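# Stack three cups into a pyramid with a rubber band

## Task

Using the rubber band and its strings, arrange the three cups as a pyramid: two upright cups next to each other with a gap no wider than a thumb, and the third cup resting on top of both. Do not stretch the band to almost twice the size a cup needs, or it breaks. At the end the pyramid must stand on the island with no part of any cup hanging past the island's edge. The band must lie on the island, and seen from above it must be at least a fingernail's width from every cup. Every block must be resting on a bench.

## Robot and tools

Robots: three identical Kinova Gen3 arms named arm1, arm2 and arm3. Each has seven joints, a five-finger right hand and a wrist camera. Fixed room cameras are cam_island, cam_low and cam_top; the wrist cameras are arm1_cam_wrist, arm2_cam_wrist and arm3_cam_wrist. A reference image of the hand can be viewed with show_instructions, which takes no arguments and moves nothing.

Frame: one shared scene frame, origin on the floor, +z up, lengths in metres. Each arm's foot (base_link) faces along its own +x. arm1 is at (0.124, 1.465, 0.959) with quat_wxyz (0.716, -0.004, 0.000, -0.698). arm2 is at (-1.285, -0.707, 0.973) with (0.970, -0.002, -0.002, 0.245). arm3 is at (1.361, -0.579, 0.979) with (0.273, -0.007, 0.002, 0.962). The tops beneath the arms are at z=0.950. Reach from the joint1 axis is about 1.06 m.

move: one action for any subset of arms. The keys arm1, arm2 and arm3 are separate objects, one per robot. Each can hold "joints" and optional "min_time_s". "joints" is a dict of absolute targets keyed by name; these are places to go to, not offsets. Arm joints are in radians with these ranges: joint1_rad, joint3_rad, joint5_rad and joint7_rad -6.283 to 6.283; joint2_rad -2.249 to 2.249; joint4_rad -2.579 to 2.579; joint6_rad -2.099 to 2.099.

Signs: joint1 positive turns the arm clockwise seen from above, and at 0 the arm points along its foot's +x. joint2 at 0 is upright, and positive tips it forward. joint4 at 0 is straight, and positive bends the same way as joint2. joint6 positive bends the same way as joint4. joint7 positive rolls counter-clockwise seen from behind the hand.

Hand keys use a unitless scale from -1 to 1. hand_little, hand_ring, hand_middle and hand_index: +1 straight, -1 curled. hand_thumb_bend: +1 straight, -1 fully bent. hand_thumb_turn: +1 beside the palm, -1 opposite the fingers. hand_force_limit (-1 to 1) is a setting that maps linearly to about 0 to 10 N at a fingertip (15 N for the thumb motors). hand_speed (-0.96 to 1) is also a setting, with full speed from +0.48 up. A scene starts at force limit 0 and speed -0.8.

min_time_s (0.1 to 8 s) sets the shortest duration for that arm's motions. No action runs past 15 s. Joints that are left out, and arms that are left out, keep their old targets. Motions start together; the joints of one arm arrive together and may take a wide path.

The cameras argument is a list of names, or ["all"], or []. If it is omitted, an empty move returns all images and a move with an action returns none. An unknown key or camera name makes the call invalid. An out-of-range value gets the call refused, and after a refusal or a stop the later motion calls in the same reply are skipped.

wait: seconds, 0 to 10. It commands nothing and returns the state.

zoom_image: camera plus region [x0, y0, x1, y1] in pixels, origin at the top-left, at most 504 by 504. It works only on the newest images; all images are 672x504.

finished_scene: optional scene 1. It ends the scene for good, so the result must hold with the robots idle.

Hand geometry: the hand point sits 0.045 m in front of the palm. Its +z runs along the straight fingers, +y points out of the palm, and +x runs across the palm away from the thumb. With joints 1, 3 and 5 at 0, joint7 at 1.57 and the fingers pointing down, the palm faces right and the thumb is on the foot's side. The wrist camera is on the little-finger side, tilted about 30 degrees toward the thumb. A fixed bracket on the little-finger side sticks out up to 0.10 m and can collide. With the thumb turned in (-1), the hand can wrap an object about 0.035 to 0.065 m thick, or a handle down to about 0.025 m.

Gripping: a motor moves only when its target changes by 0.002 or more. It stops at the target, or on closing when its load hits the force limit, and then locks. To grip harder, raise the force limit and send a more-closed target. To loosen, send a more-open one. A closing target sent while the load is already at the limit is wasted. Close at hand_speed -0.94 or lower for gentle grips.

Result lines: joint_positions and joint velocities ("within noise" means at rest) are reported per arm. joint_status per joint can read done, off_target, time_out, not_followed (a collision check withheld the targets) or limit_stop_at_motor_heat. The line "move: arm1 done; arm2 ..." summarizes each arm that was sent a motion. Arms shown "as last shown" were not commanded. hand_stopped_by gives six words for little, ring, middle, index, thumb_bend and thumb_turn: moving, target, force, stalled or fault. The *_load_n values are fingertip loads in N, positive when the finger is pushed open; a lost grip shows as a load near 0. Joint torques are in N m, flange force is along the end-effector axes, and on_its_own reports uncommanded behaviour. A "pictures" line lists the cameras in image order, and the images may lag the state slightly.

Hazards: the arm keeps pushing after contact. A torque overload (joints 1-4 at 104.5 N m, 5-7 at 51.3 N m), or more than 5 degrees of deviation from the plan, freezes that arm for 10 s. Motors overheat from holding loads, long stretches or pushing on a blocked target; a MOTOR HOT line warns first, and at 75 °C the arm sags for 30-60 s. Hard contact between two robots, including a hand closing on another hand's fingers, fails the scene. Do not knock anything off the work area or onto the floor, drop parts, slam into fixed objects or overload fingers. Loose objects may occasionally get a small push.

Each tool is called after "Request:" by a JSON object that holds its "method" and its "body", one argument or row to a line.

Reference images:

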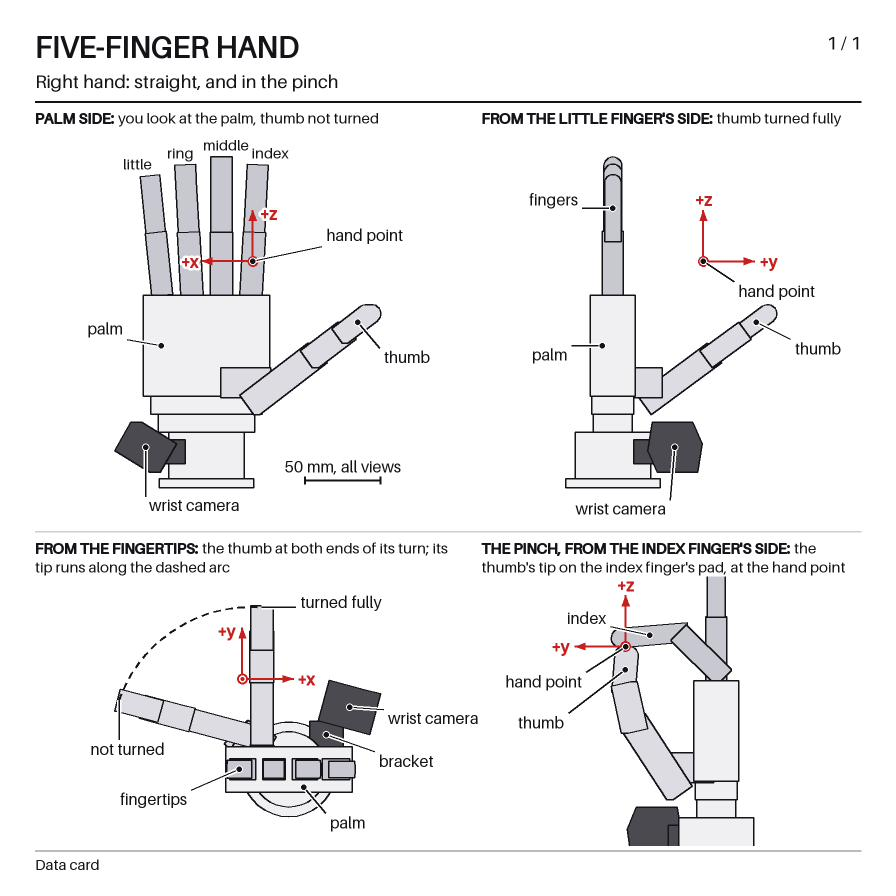

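## Session

Request:
{"method": "move", "body": {

}}

Scene clock: 0.00 s.
Joint torques (N m): no reading
Flange force (N): no reading
Joint velocities: within noise
arm1.joint_positions: joint1_rad=+0.018 joint2_rad=-0.256 joint3_rad=-0.084 joint4_rad=+1.516 joint5_rad=+0.007 joint6_rad=+1.876 joint7_rad=-2.079 hand_little=+1.000 hand_ring=+1.000 hand_middle=+1.000 hand_index=+1.000 hand_thumb_turn=+1.000 hand_thumb_bend=+1.000 hand_force_limit=+0.000 hand_speed=-0.800
arm1.joint_status: not commanded
arm1.hand_stopped_by: target,target,target,target,target,target
arm1.little_load_n: 0.0
arm1.ring_load_n: 0.0
arm1.middle_load_n: 0.0
arm1.index_load_n: 0.0
arm1.thumb_bend_load_n: 0.0
arm1.thumb_turn_load_n: 0.0
arm1.hand: x=+0.1627 y=+1.2196 z=+1.4254 quat_wxyz=(+0.003, -0.839, -0.544, +0.017) (m; scene frame)
arm2.joint_positions: joint1_rad=-0.114 joint2_rad=-0.477 joint3_rad=-0.069 joint4_rad=+1.532 joint5_rad=+0.041 joint6_rad=+2.033 joint7_rad=-2.018 hand_little=+1.000 hand_ring=+1.000 hand_middle=+1.000 hand_index=+1.000 hand_thumb_turn=+1.000 hand_thumb_bend=+1.000 hand_force_limit=+0.000 hand_speed=-0.800
arm2.joint_status: not commanded
arm2.hand_stopped_by: target,target,target,target,target,target
arm2.little_load_n: 0.0
arm2.ring_load_n: 0.0
arm2.middle_load_n: 0.0
arm2.index_load_n: 0.0
arm2.thumb_bend_load_n: 0.0
arm2.thumb_turn_load_n: -0.5
arm2.hand: x=-1.1756 y=-0.6039 z=+1.4662 quat_wxyz=(-0.043, +0.102, -0.994, +0.016) (m; scene frame)
arm3.joint_positions: joint1_rad=+0.639 joint2_rad=-0.535 joint3_rad=-0.090 joint4_rad=+1.649 joint5_rad=+0.013 joint6_rad=+2.050 joint7_rad=-2.121 hand_little=+1.000 hand_ring=+1.000 hand_middle=+1.000 hand_index=+1.000 hand_thumb_turn=+1.000 hand_thumb_bend=+1.000 hand_force_limit=+0.000 hand_speed=-0.800
arm3.joint_status: not commanded
arm3.hand_stopped_by: target,target,target,target,target,target
arm3.little_load_n: 0.0
arm3.ring_load_n: 0.0
arm3.middle_load_n: 0.0
arm3.index_load_n: 0.0
arm3.thumb_bend_load_n: 0.0
arm3.thumb_turn_load_n: 0.0
arm3.hand: x=+1.2910 y=-0.4766 z=+1.4376 quat_wxyz=(-0.026, +0.671, -0.741, +0.027) (m; scene frame)
pictures: arm1_cam_wrist, arm2_cam_wrist, arm3_cam_wrist, cam_island, cam_low, cam_top

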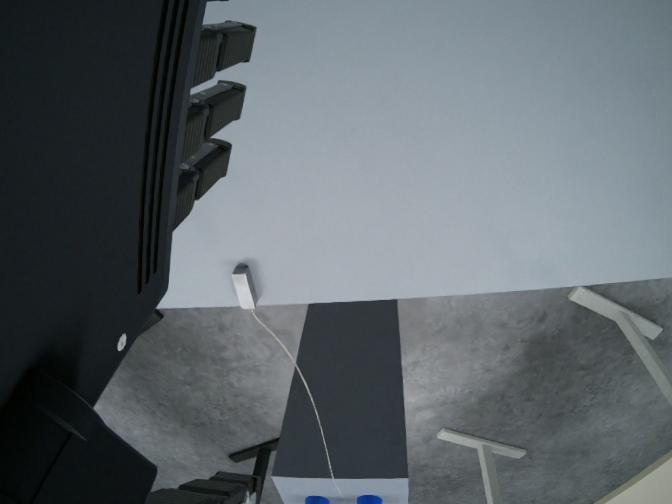

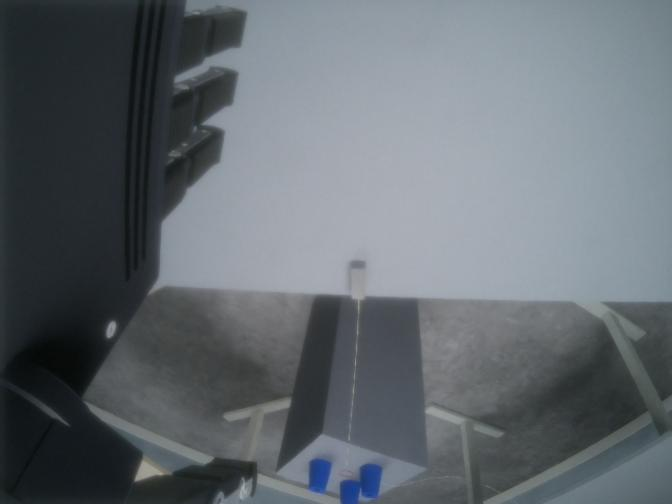

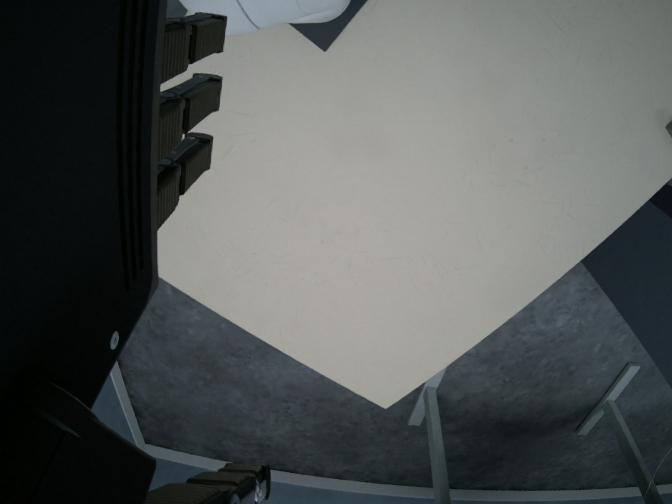

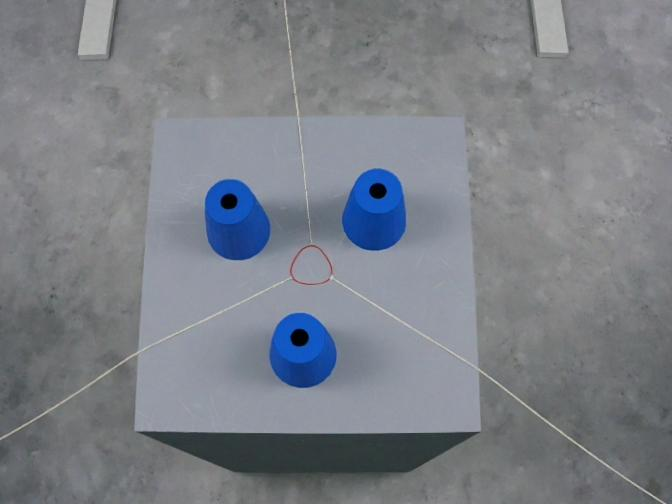

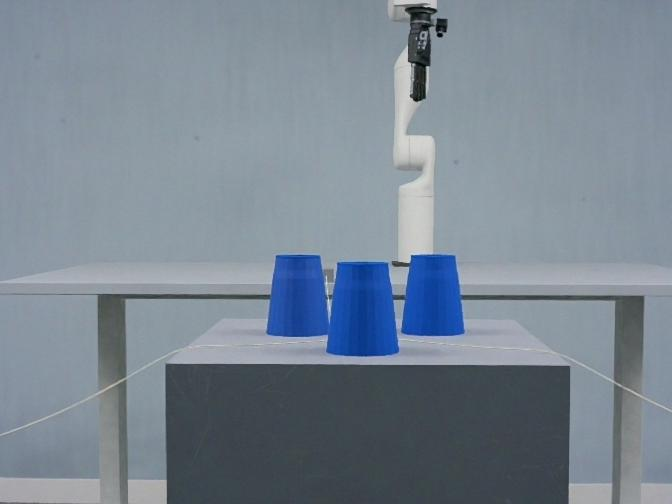

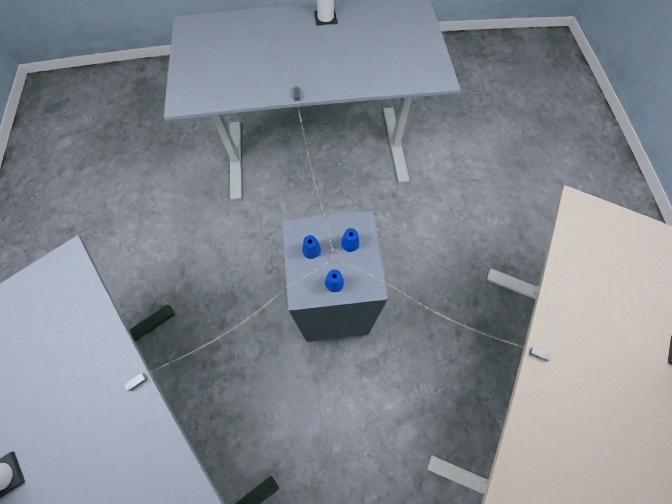

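Request:
{"method": "zoom_image", "body": {
  "camera": "cam_top",
  "region": [250, 190, 420, 350]
}}

Request:
{"method": "zoom_image", "body": {
  "camera": "cam_island",
  "region": [130, 100, 490, 460]
}}

Request:
{"method": "zoom_image", "body": {
  "camera": "arm1_cam_wrist",
  "region": [160, 220, 460, 504]
}}

Request:
{"method": "zoom_image", "body": {
  "camera": "arm2_cam_wrist",
  "region": [240, 220, 500, 504]
}}

Request:
{"method": "zoom_image", "body": {
  "camera": "cam_top",
  "region": [480, 180, 672, 400]
}}

Request:
{"method": "zoom_image", "body": {
  "camera": "cam_top",
  "region": [0, 220, 280, 504]
}}

Request:
{"method": "zoom_image", "body": {
  "camera": "cam_top",
  "region": [150, 0, 470, 220]
}}

Scaled by 2.965 from the camera's 672x504 image, which has a finer 960x720 frame.

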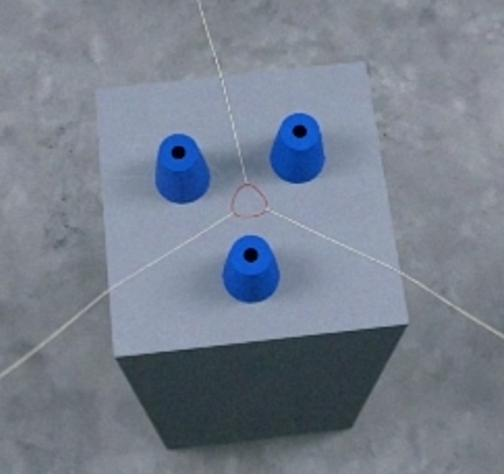

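Scaled by 1.400 from the camera's 672x504 image, which has a finer 960x720 frame.

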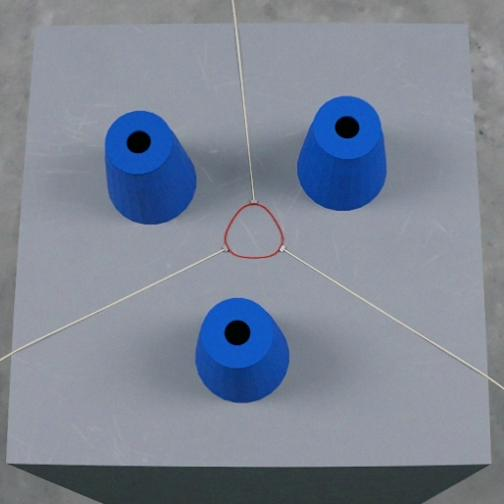

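Scaled by 1.680 from the camera's 672x504 image, which has a finer 960x720 frame.

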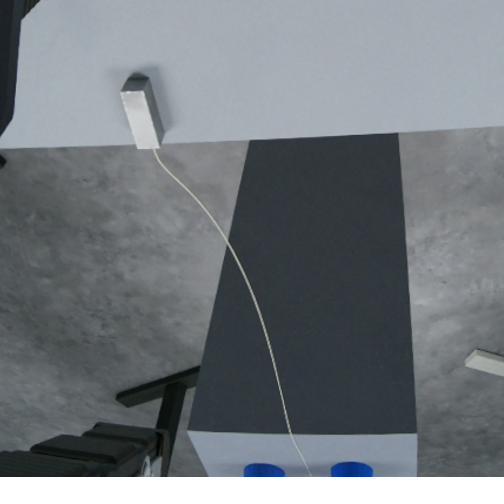

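Scaled by 1.775 from the camera's 672x504 image, which has a finer 960x720 frame.

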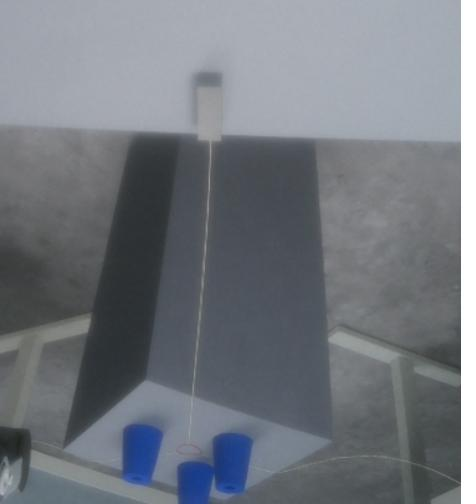

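Scaled by 2.291 from the camera's 672x504 image, which has a finer 960x720 frame.

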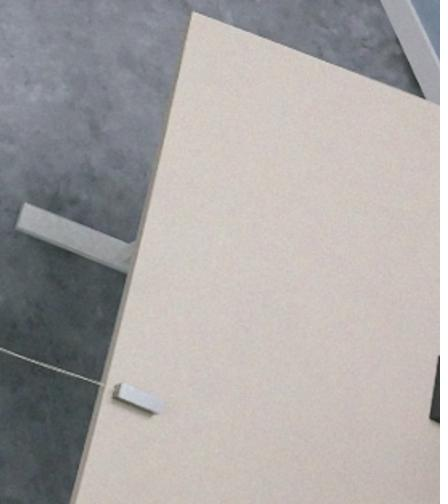

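Scaled by 1.775 from the camera's 672x504 image, which has a finer 960x720 frame.

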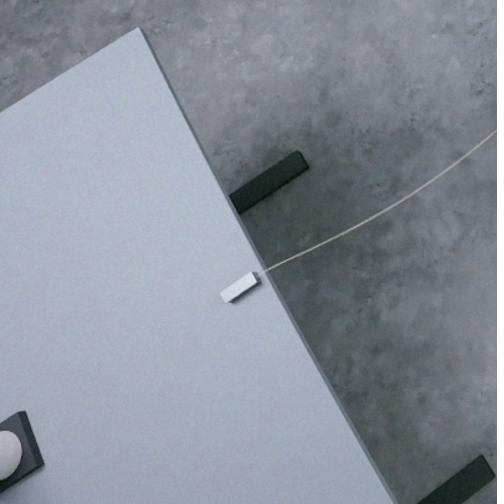

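Scaled by 1.575 from the camera's 672x504 image, which has a finer 960x720 frame.

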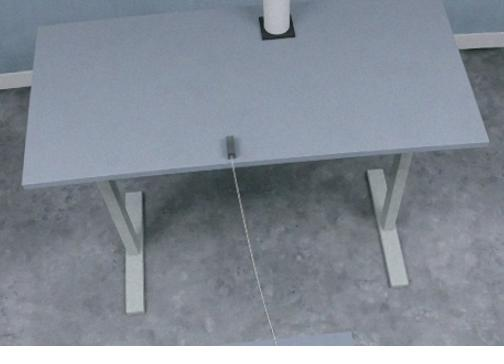

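Request:
{"method": "zoom_image", "body": {
  "camera": "cam_low",
  "region": [150, 230, 590, 380]
}}

Request:
{"method": "zoom_image", "body": {
  "camera": "cam_island",
  "region": [180, 150, 430, 400]
}}

Scaled by 1.145 from the camera's 672x504 image, which has a finer 960x720 frame.

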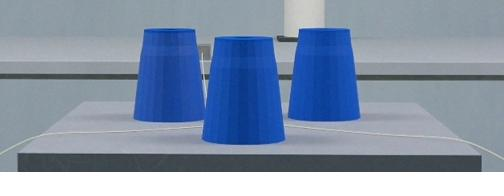

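Scaled by 2.016 from the camera's 672x504 image, which has a finer 960x720 frame.

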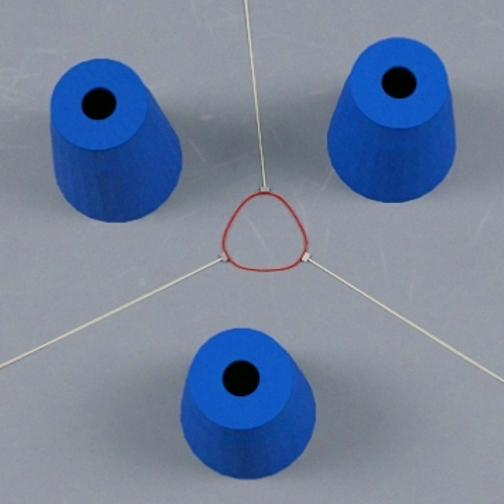

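Request:
{"method": "zoom_image", "body": {
  "camera": "cam_low",
  "region": [310, 250, 420, 365]
}}

Request:
{"method": "zoom_image", "body": {
  "camera": "cam_low",
  "region": [255, 240, 345, 345]
}}

Scaled by 4.383 from the camera's 672x504 image, which has a finer 960x720 frame.

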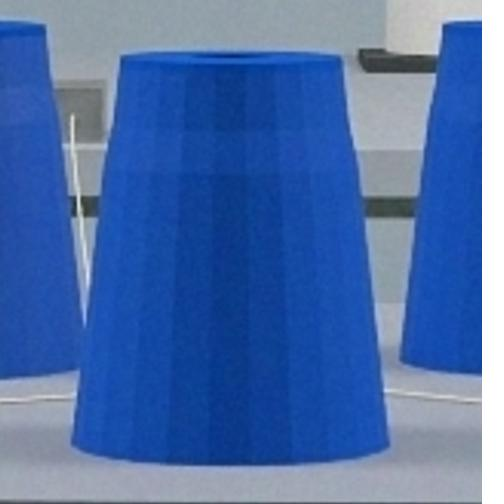

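Scaled by 4.800 from the camera's 672x504 image, which has a finer 960x720 frame.

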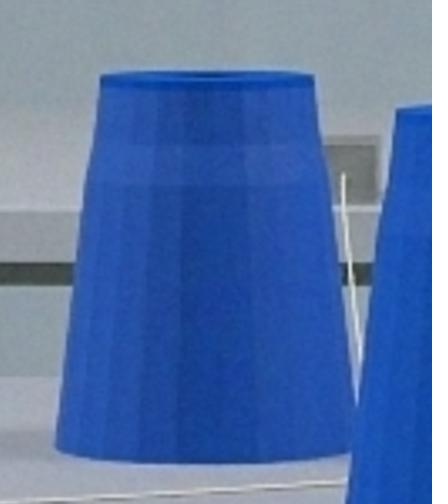

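Request:
{"method": "move", "body": {
  "arm1": {"joints":{"joint1_rad":-0.188,"joint2_rad":1.002,"joint3_rad":0,"joint4_rad":1.3856,"joint5_rad":1.2381,"joint6_rad":1.5221,"joint7_rad":-2.4075},"min_time_s":4},
  "arm2": {"joints":{"joint1_rad":-0.5477,"joint2_rad":1.1409,"joint3_rad":0,"joint4_rad":1.0867,"joint5_rad":1.0143,"joint6_rad":1.8142,"joint7_rad":-2.3714},"min_time_s":4},
  "arm3": {"joints":{"joint1_rad":0.0295,"joint2_rad":1.0624,"joint3_rad":0,"joint4_rad":1.3167,"joint5_rad":-1.3926,"joint6_rad":1.3778,"joint7_rad":-3.922},"min_time_s":4},
  "cameras": ["all"]
}}

Scene clock: 34.13 s.
Joint torques (N m): arm1=[0.28 -21.7 3.58 -5.5 1.63 2.01 -0.04] | arm2=[0.98 -22.14 1.93 -6.26 1.72 1.59 -0.44] | arm3=[-1.48 -22.1 -2.06 -5.76 -1.24 1.92 -0.07]
Flange force (N): arm1=[0.9 1.9 0.2] | arm2=[4.8 -2.1 1.1] | arm3=[-2.0 0.6 -1.5]
move: arm1 done; arm2 done; arm3 done
Joint velocities: within noise
arm1.joint_positions: joint1_rad=-0.188 joint2_rad=+1.002 joint3_rad=+0.000 joint4_rad=+1.386 joint5_rad=+1.238 joint6_rad=+1.522 joint7_rad=-2.408 hand_little=+1.000 hand_ring=+1.000 hand_middle=+1.000 hand_index=+1.000 hand_thumb_turn=+1.000 hand_thumb_bend=+1.000 hand_force_limit=+0.000 hand_speed=-0.800
arm1.joint_status: all done
arm1.hand_stopped_by: target,target,target,target,target,target
arm1.little_load_n: 0.0
arm1.ring_load_n: 0.0
arm1.middle_load_n: 0.0
arm1.index_load_n: 0.0
arm1.thumb_bend_load_n: 0.0
arm1.thumb_turn_load_n: 0.0
arm1.hand: x=-0.0744 y=+0.8726 z=+1.1041 quat_wxyz=(+0.430, -0.561, -0.559, +0.433) (m; scene frame)
arm2.joint_positions: joint1_rad=-0.548 joint2_rad=+1.141 joint3_rad=+0.000 joint4_rad=+1.087 joint5_rad=+1.014 joint6_rad=+1.814 joint7_rad=-2.371 hand_little=+1.000 hand_ring=+1.000 hand_middle=+1.000 hand_index=+1.000 hand_thumb_turn=+1.000 hand_thumb_bend=+1.000 hand_force_limit=+0.000 hand_speed=-0.800
arm2.joint_status: all done
arm2.hand_stopped_by: target,target,target,target,target,target
arm2.little_load_n: 0.0
arm2.ring_load_n: 0.0
arm2.middle_load_n: 0.0
arm2.index_load_n: 0.0
arm2.thumb_bend_load_n: 0.0
arm2.thumb_turn_load_n: 0.0
arm2.hand: x=-0.7793 y=-0.4190 z=+1.1018 quat_wxyz=(-0.151, +0.193, -0.768, +0.592) (m; scene frame)
arm3.joint_positions: joint1_rad=+0.029 joint2_rad=+1.062 joint3_rad=+0.000 joint4_rad=+1.317 joint5_rad=-1.393 joint6_rad=+1.378 joint7_rad=-3.922 hand_little=+1.000 hand_ring=+1.000 hand_middle=+1.000 hand_index=+1.000 hand_thumb_turn=+1.000 hand_thumb_bend=+1.000 hand_force_limit=+0.000 hand_speed=-0.800
arm3.joint_status: all done
arm3.hand_stopped_by: target,target,target,target,target,target
arm3.little_load_n: 0.0
arm3.ring_load_n: 0.0
arm3.middle_load_n: 0.0
arm3.index_load_n: 0.0
arm3.thumb_bend_load_n: 0.0
arm3.thumb_turn_load_n: -0.5
arm3.hand: x=+0.7467 y=-0.4994 z=+1.0913 quat_wxyz=(+0.171, -0.235, -0.758, +0.584) (m; scene frame)
pictures: arm1_cam_wrist, arm2_cam_wrist, arm3_cam_wrist, cam_island, cam_low, cam_top

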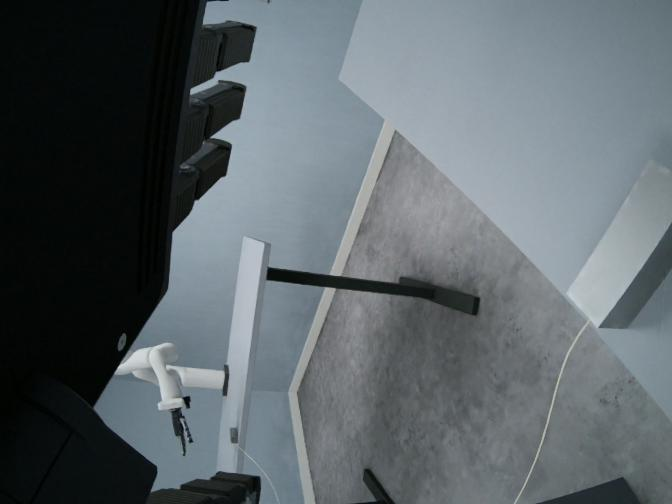

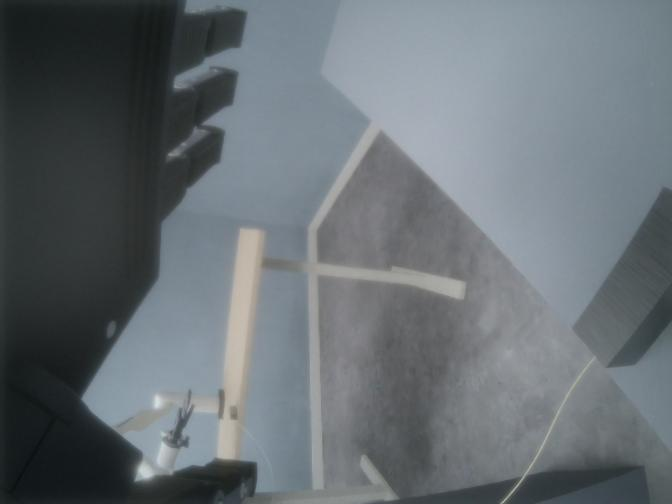

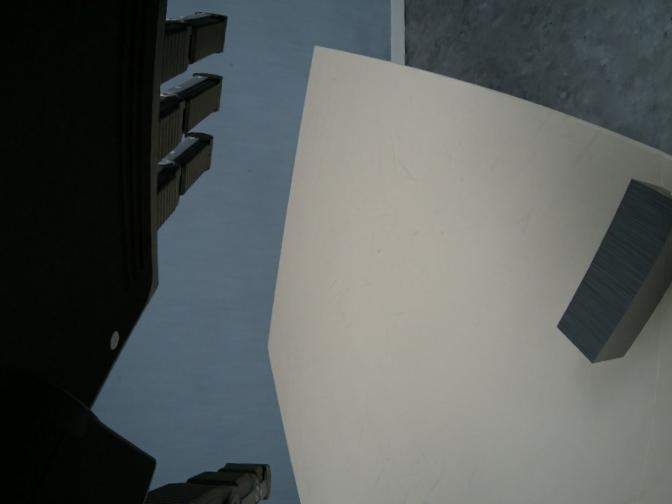

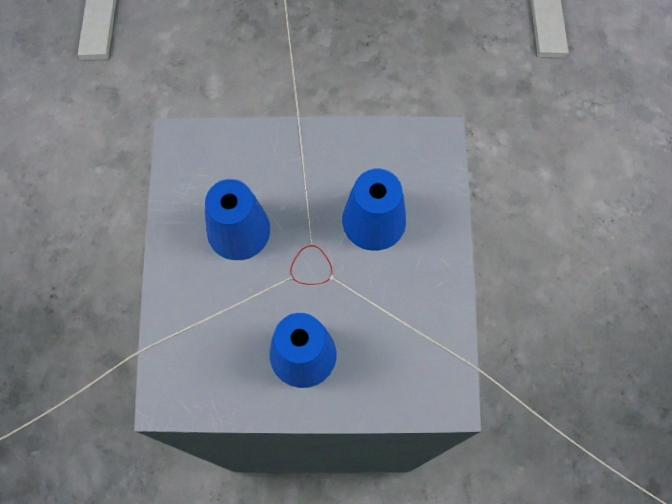

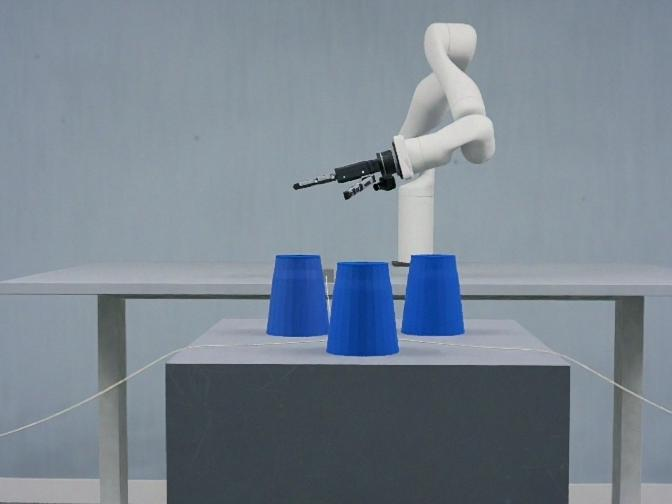

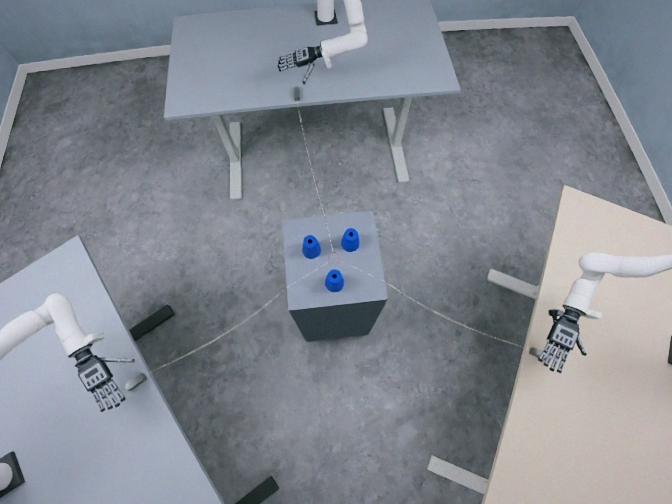

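Request:
{"method": "zoom_image", "body": {
  "camera": "arm1_cam_wrist",
  "region": [522, 130, 672, 350]
}}

Request:
{"method": "zoom_image", "body": {
  "camera": "arm3_cam_wrist",
  "region": [522, 150, 672, 380]
}}

Request:
{"method": "zoom_image", "body": {
  "camera": "arm2_cam_wrist",
  "region": [522, 160, 672, 390]
}}

Request:
{"method": "zoom_image", "body": {
  "camera": "cam_top",
  "region": [260, 40, 360, 120]
}}

Scaled by 2.291 from the camera's 672x504 image, which has a finer 960x720 frame.

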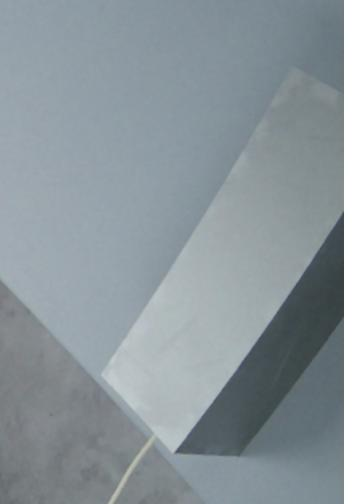

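Scaled by 2.191 from the camera's 672x504 image, which has a finer 960x720 frame.

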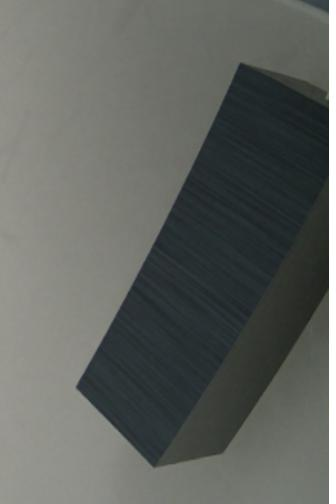

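Scaled by 2.191 from the camera's 672x504 image, which has a finer 960x720 frame.

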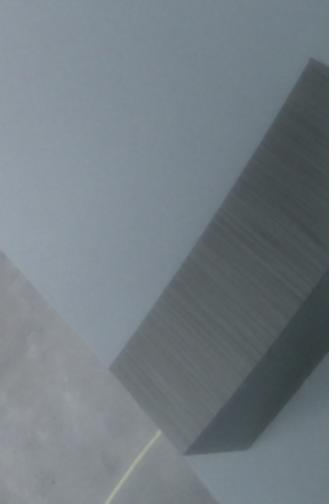

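Scaled by 5.040 from the camera's 672x504 image, which has a finer 960x720 frame.

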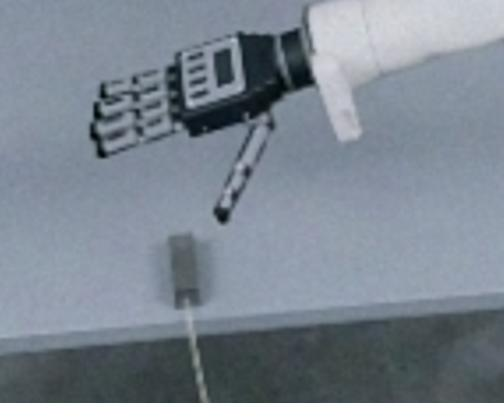

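Request:
{"method": "zoom_image", "body": {
  "camera": "cam_top",
  "region": [60, 330, 170, 420]
}}

Request:
{"method": "zoom_image", "body": {
  "camera": "cam_top",
  "region": [510, 290, 620, 380]
}}

Scaled by 4.582 from the camera's 672x504 image, which has a finer 960x720 frame.

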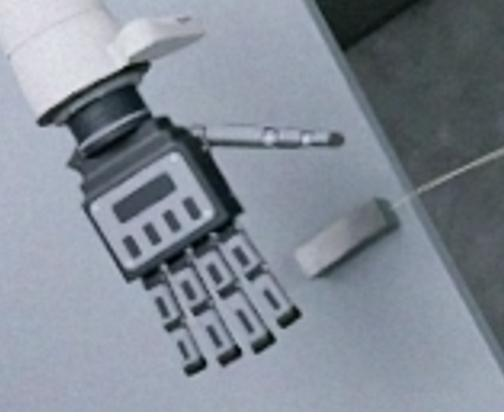

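Scaled by 4.582 from the camera's 672x504 image, which has a finer 960x720 frame.

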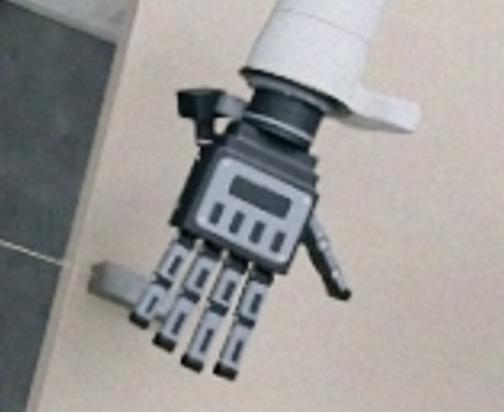

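Request:
{"method": "move", "body": {
  "arm1": {"joints":{"joint1_rad":-0.2398,"joint2_rad":1.254,"joint4_rad":1.3377,"joint5_rad":1.2987,"joint6_rad":1.6329,"joint7_rad":-2.6115,"hand_speed":-0.5,"hand_thumb_turn":-1,"hand_thumb_bend":0.0},"min_time_s":3},
  "arm2": {"joints":{"joint1_rad":-0.6098,"joint2_rad":1.4355,"joint4_rad":0.8474,"joint5_rad":1.0727,"joint6_rad":1.9592,"joint7_rad":-2.4107,"hand_speed":-0.5,"hand_thumb_turn":-1,"hand_thumb_bend":0.0},"min_time_s":3},
  "arm3": {"joints":{"joint1_rad":0.0922,"joint2_rad":1.3298,"joint4_rad":1.1331,"joint5_rad":-1.4486,"joint6_rad":1.5571,"joint7_rad":-3.8172,"hand_speed":-0.5,"hand_thumb_turn":-1,"hand_thumb_bend":0.0},"min_time_s":3},
  "cameras": ["all"]
}}

Request:
{"method": "zoom_image", "body": {
  "camera": "cam_top",
  "region": [260, 50, 350, 120]
}}

Request:
{"method": "zoom_image", "body": {
  "camera": "cam_top",
  "region": [70, 330, 160, 410]
}}

Request:
{"method": "zoom_image", "body": {
  "camera": "cam_top",
  "region": [510, 300, 600, 380]
}}

Scene clock: 152.40 s.
Joint torques (N m): arm1=[0.36 -22.25 3.98 -4.12 1.28 2.35 -0.01] | arm2=[1.01 -23.16 2.09 -5.81 1.67 1.74 -0.39] | arm3=[-1.47 -23.17 -2.38 -5 -1.12 2.15 -0.03]
Flange force (N): arm1=[1.8 1.6 -0.3] | arm2=[5.8 -3.3 2.3] | arm3=[-1.7 -0.2 -1.5]
move: arm1 done; arm2 done; arm3 done
Joint velocities: within noise
arm1.joint_positions: joint1_rad=-0.240 joint2_rad=+1.254 joint3_rad=+0.000 joint4_rad=+1.338 joint5_rad=+1.299 joint6_rad=+1.633 joint7_rad=-2.611 hand_little=+1.000 hand_ring=+1.000 hand_middle=+1.000 hand_index=+1.000 hand_thumb_turn=-1.000 hand_thumb_bend=+0.000 hand_force_limit=+0.000 hand_speed=-0.500
arm1.joint_status: all done
arm1.hand_stopped_by: target,target,target,target,target,target
arm1.little_load_n: 0.0
arm1.ring_load_n: 0.0
arm1.middle_load_n: 0.5
arm1.index_load_n: 0.0
arm1.thumb_bend_load_n: 0.0
arm1.thumb_turn_load_n: 0.0
arm1.hand: x=-0.0673 y=+0.8834 z=+1.0230 quat_wxyz=(+0.478, -0.521, -0.519, +0.480) (m; scene frame)
arm2.joint_positions: joint1_rad=-0.610 joint2_rad=+1.435 joint3_rad=+0.000 joint4_rad=+0.847 joint5_rad=+1.073 joint6_rad=+1.959 joint7_rad=-2.411 hand_little=+1.000 hand_ring=+1.000 hand_middle=+1.000 hand_index=+1.000 hand_thumb_turn=-1.000 hand_thumb_bend=+0.000 hand_force_limit=+0.000 hand_speed=-0.500
arm2.joint_status: all done
arm2.hand_stopped_by: target,target,target,target,target,target
arm2.little_load_n: 0.0
arm2.ring_load_n: 0.0
arm2.middle_load_n: 0.0
arm2.index_load_n: -0.5
arm2.thumb_bend_load_n: 0.5
arm2.thumb_turn_load_n: 0.0
arm2.hand: x=-0.7939 y=-0.3967 z=+1.0231 quat_wxyz=(-0.165, +0.177, -0.714, +0.657) (m; scene frame)
arm3.joint_positions: joint1_rad=+0.092 joint2_rad=+1.330 joint3_rad=+0.000 joint4_rad=+1.133 joint5_rad=-1.449 joint6_rad=+1.557 joint7_rad=-3.817 hand_little=+1.000 hand_ring=+1.000 hand_middle=+1.000 hand_index=+1.000 hand_thumb_turn=-1.000 hand_thumb_bend=+0.000 hand_force_limit=+0.000 hand_speed=-0.500
arm3.joint_status: all done
arm3.hand_stopped_by: target,target,target,target,target,target
arm3.little_load_n: 0.0
arm3.ring_load_n: 0.0
arm3.middle_load_n: 0.0
arm3.index_load_n: 0.0
arm3.thumb_bend_load_n: 0.0
arm3.thumb_turn_load_n: 0.0
arm3.hand: x=+0.7505 y=-0.4794 z=+1.0229 quat_wxyz=(+0.181, -0.208, -0.707, +0.651) (m; scene frame)
pictures: arm1_cam_wrist, arm2_cam_wrist, arm3_cam_wrist, cam_island, cam_low, cam_top

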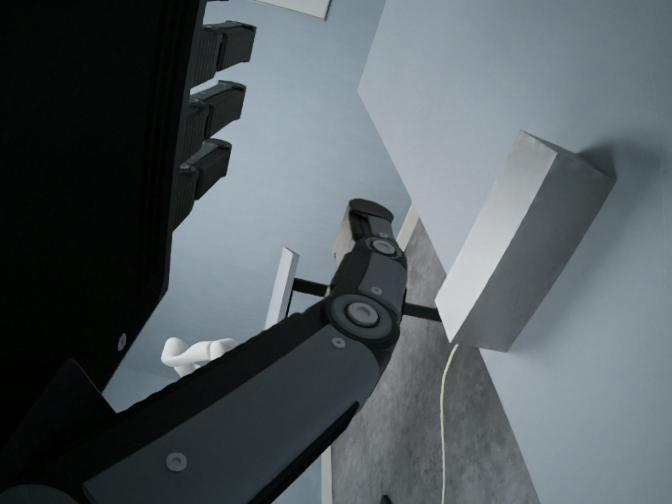

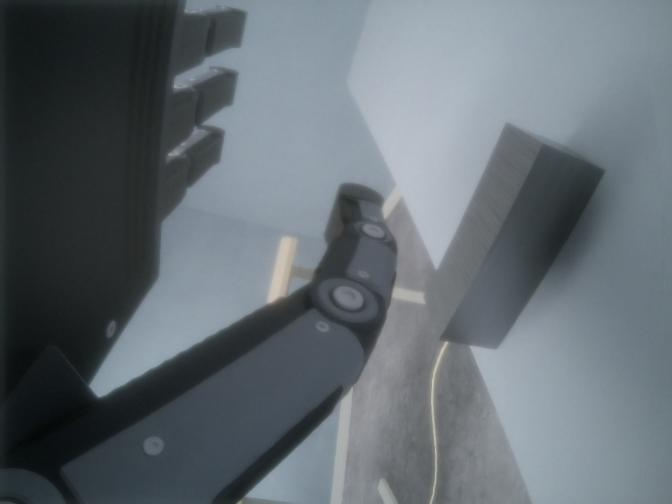

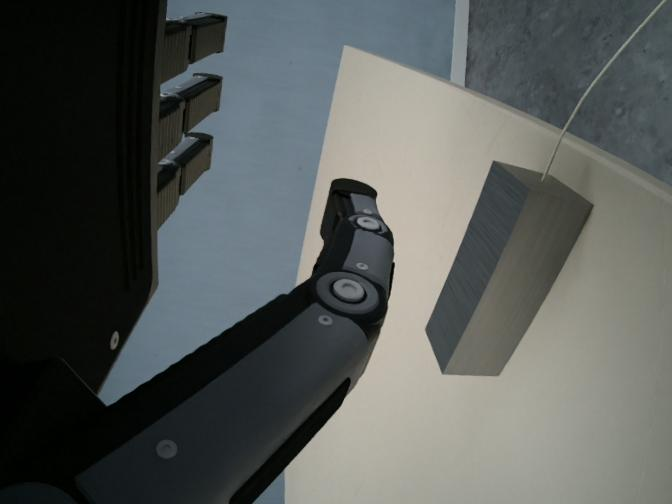

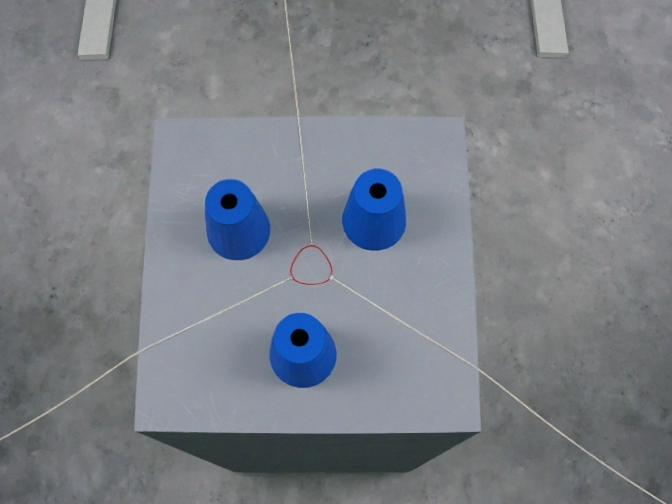

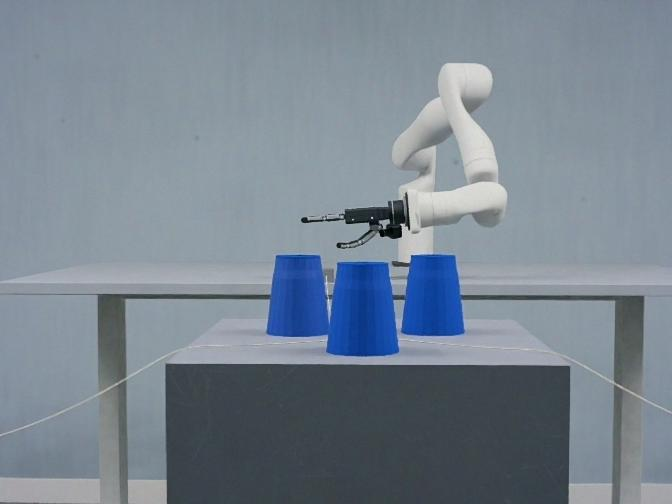

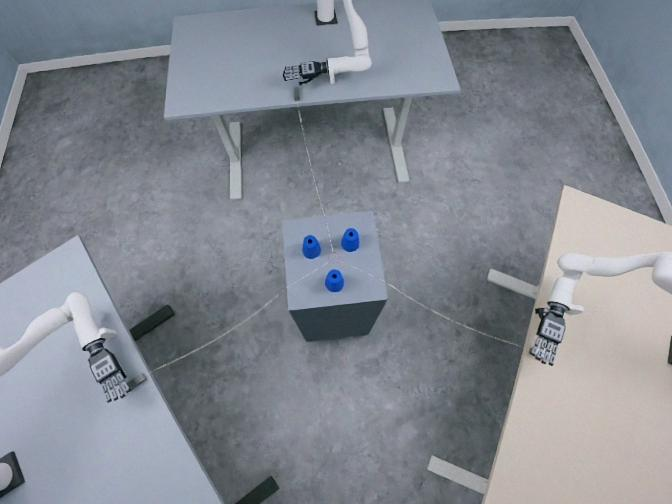

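Scaled by 5.600 from the camera's 672x504 image, which has a finer 960x720 frame.

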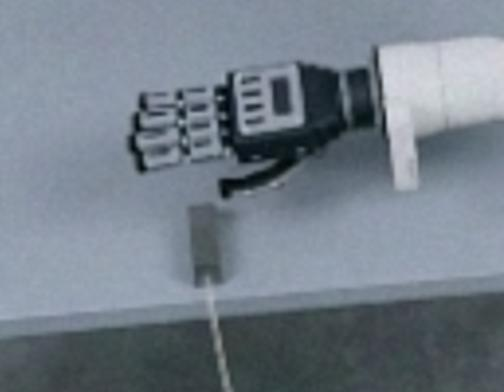

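Scaled by 5.600 from the camera's 672x504 image, which has a finer 960x720 frame.

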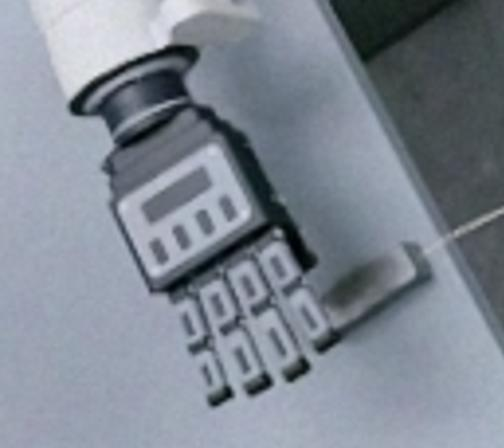

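Scaled by 5.600 from the camera's 672x504 image, which has a finer 960x720 frame.

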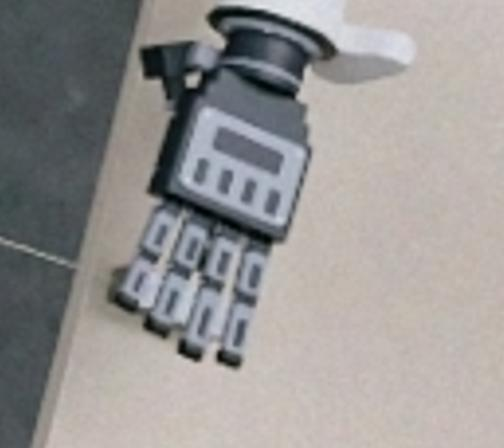

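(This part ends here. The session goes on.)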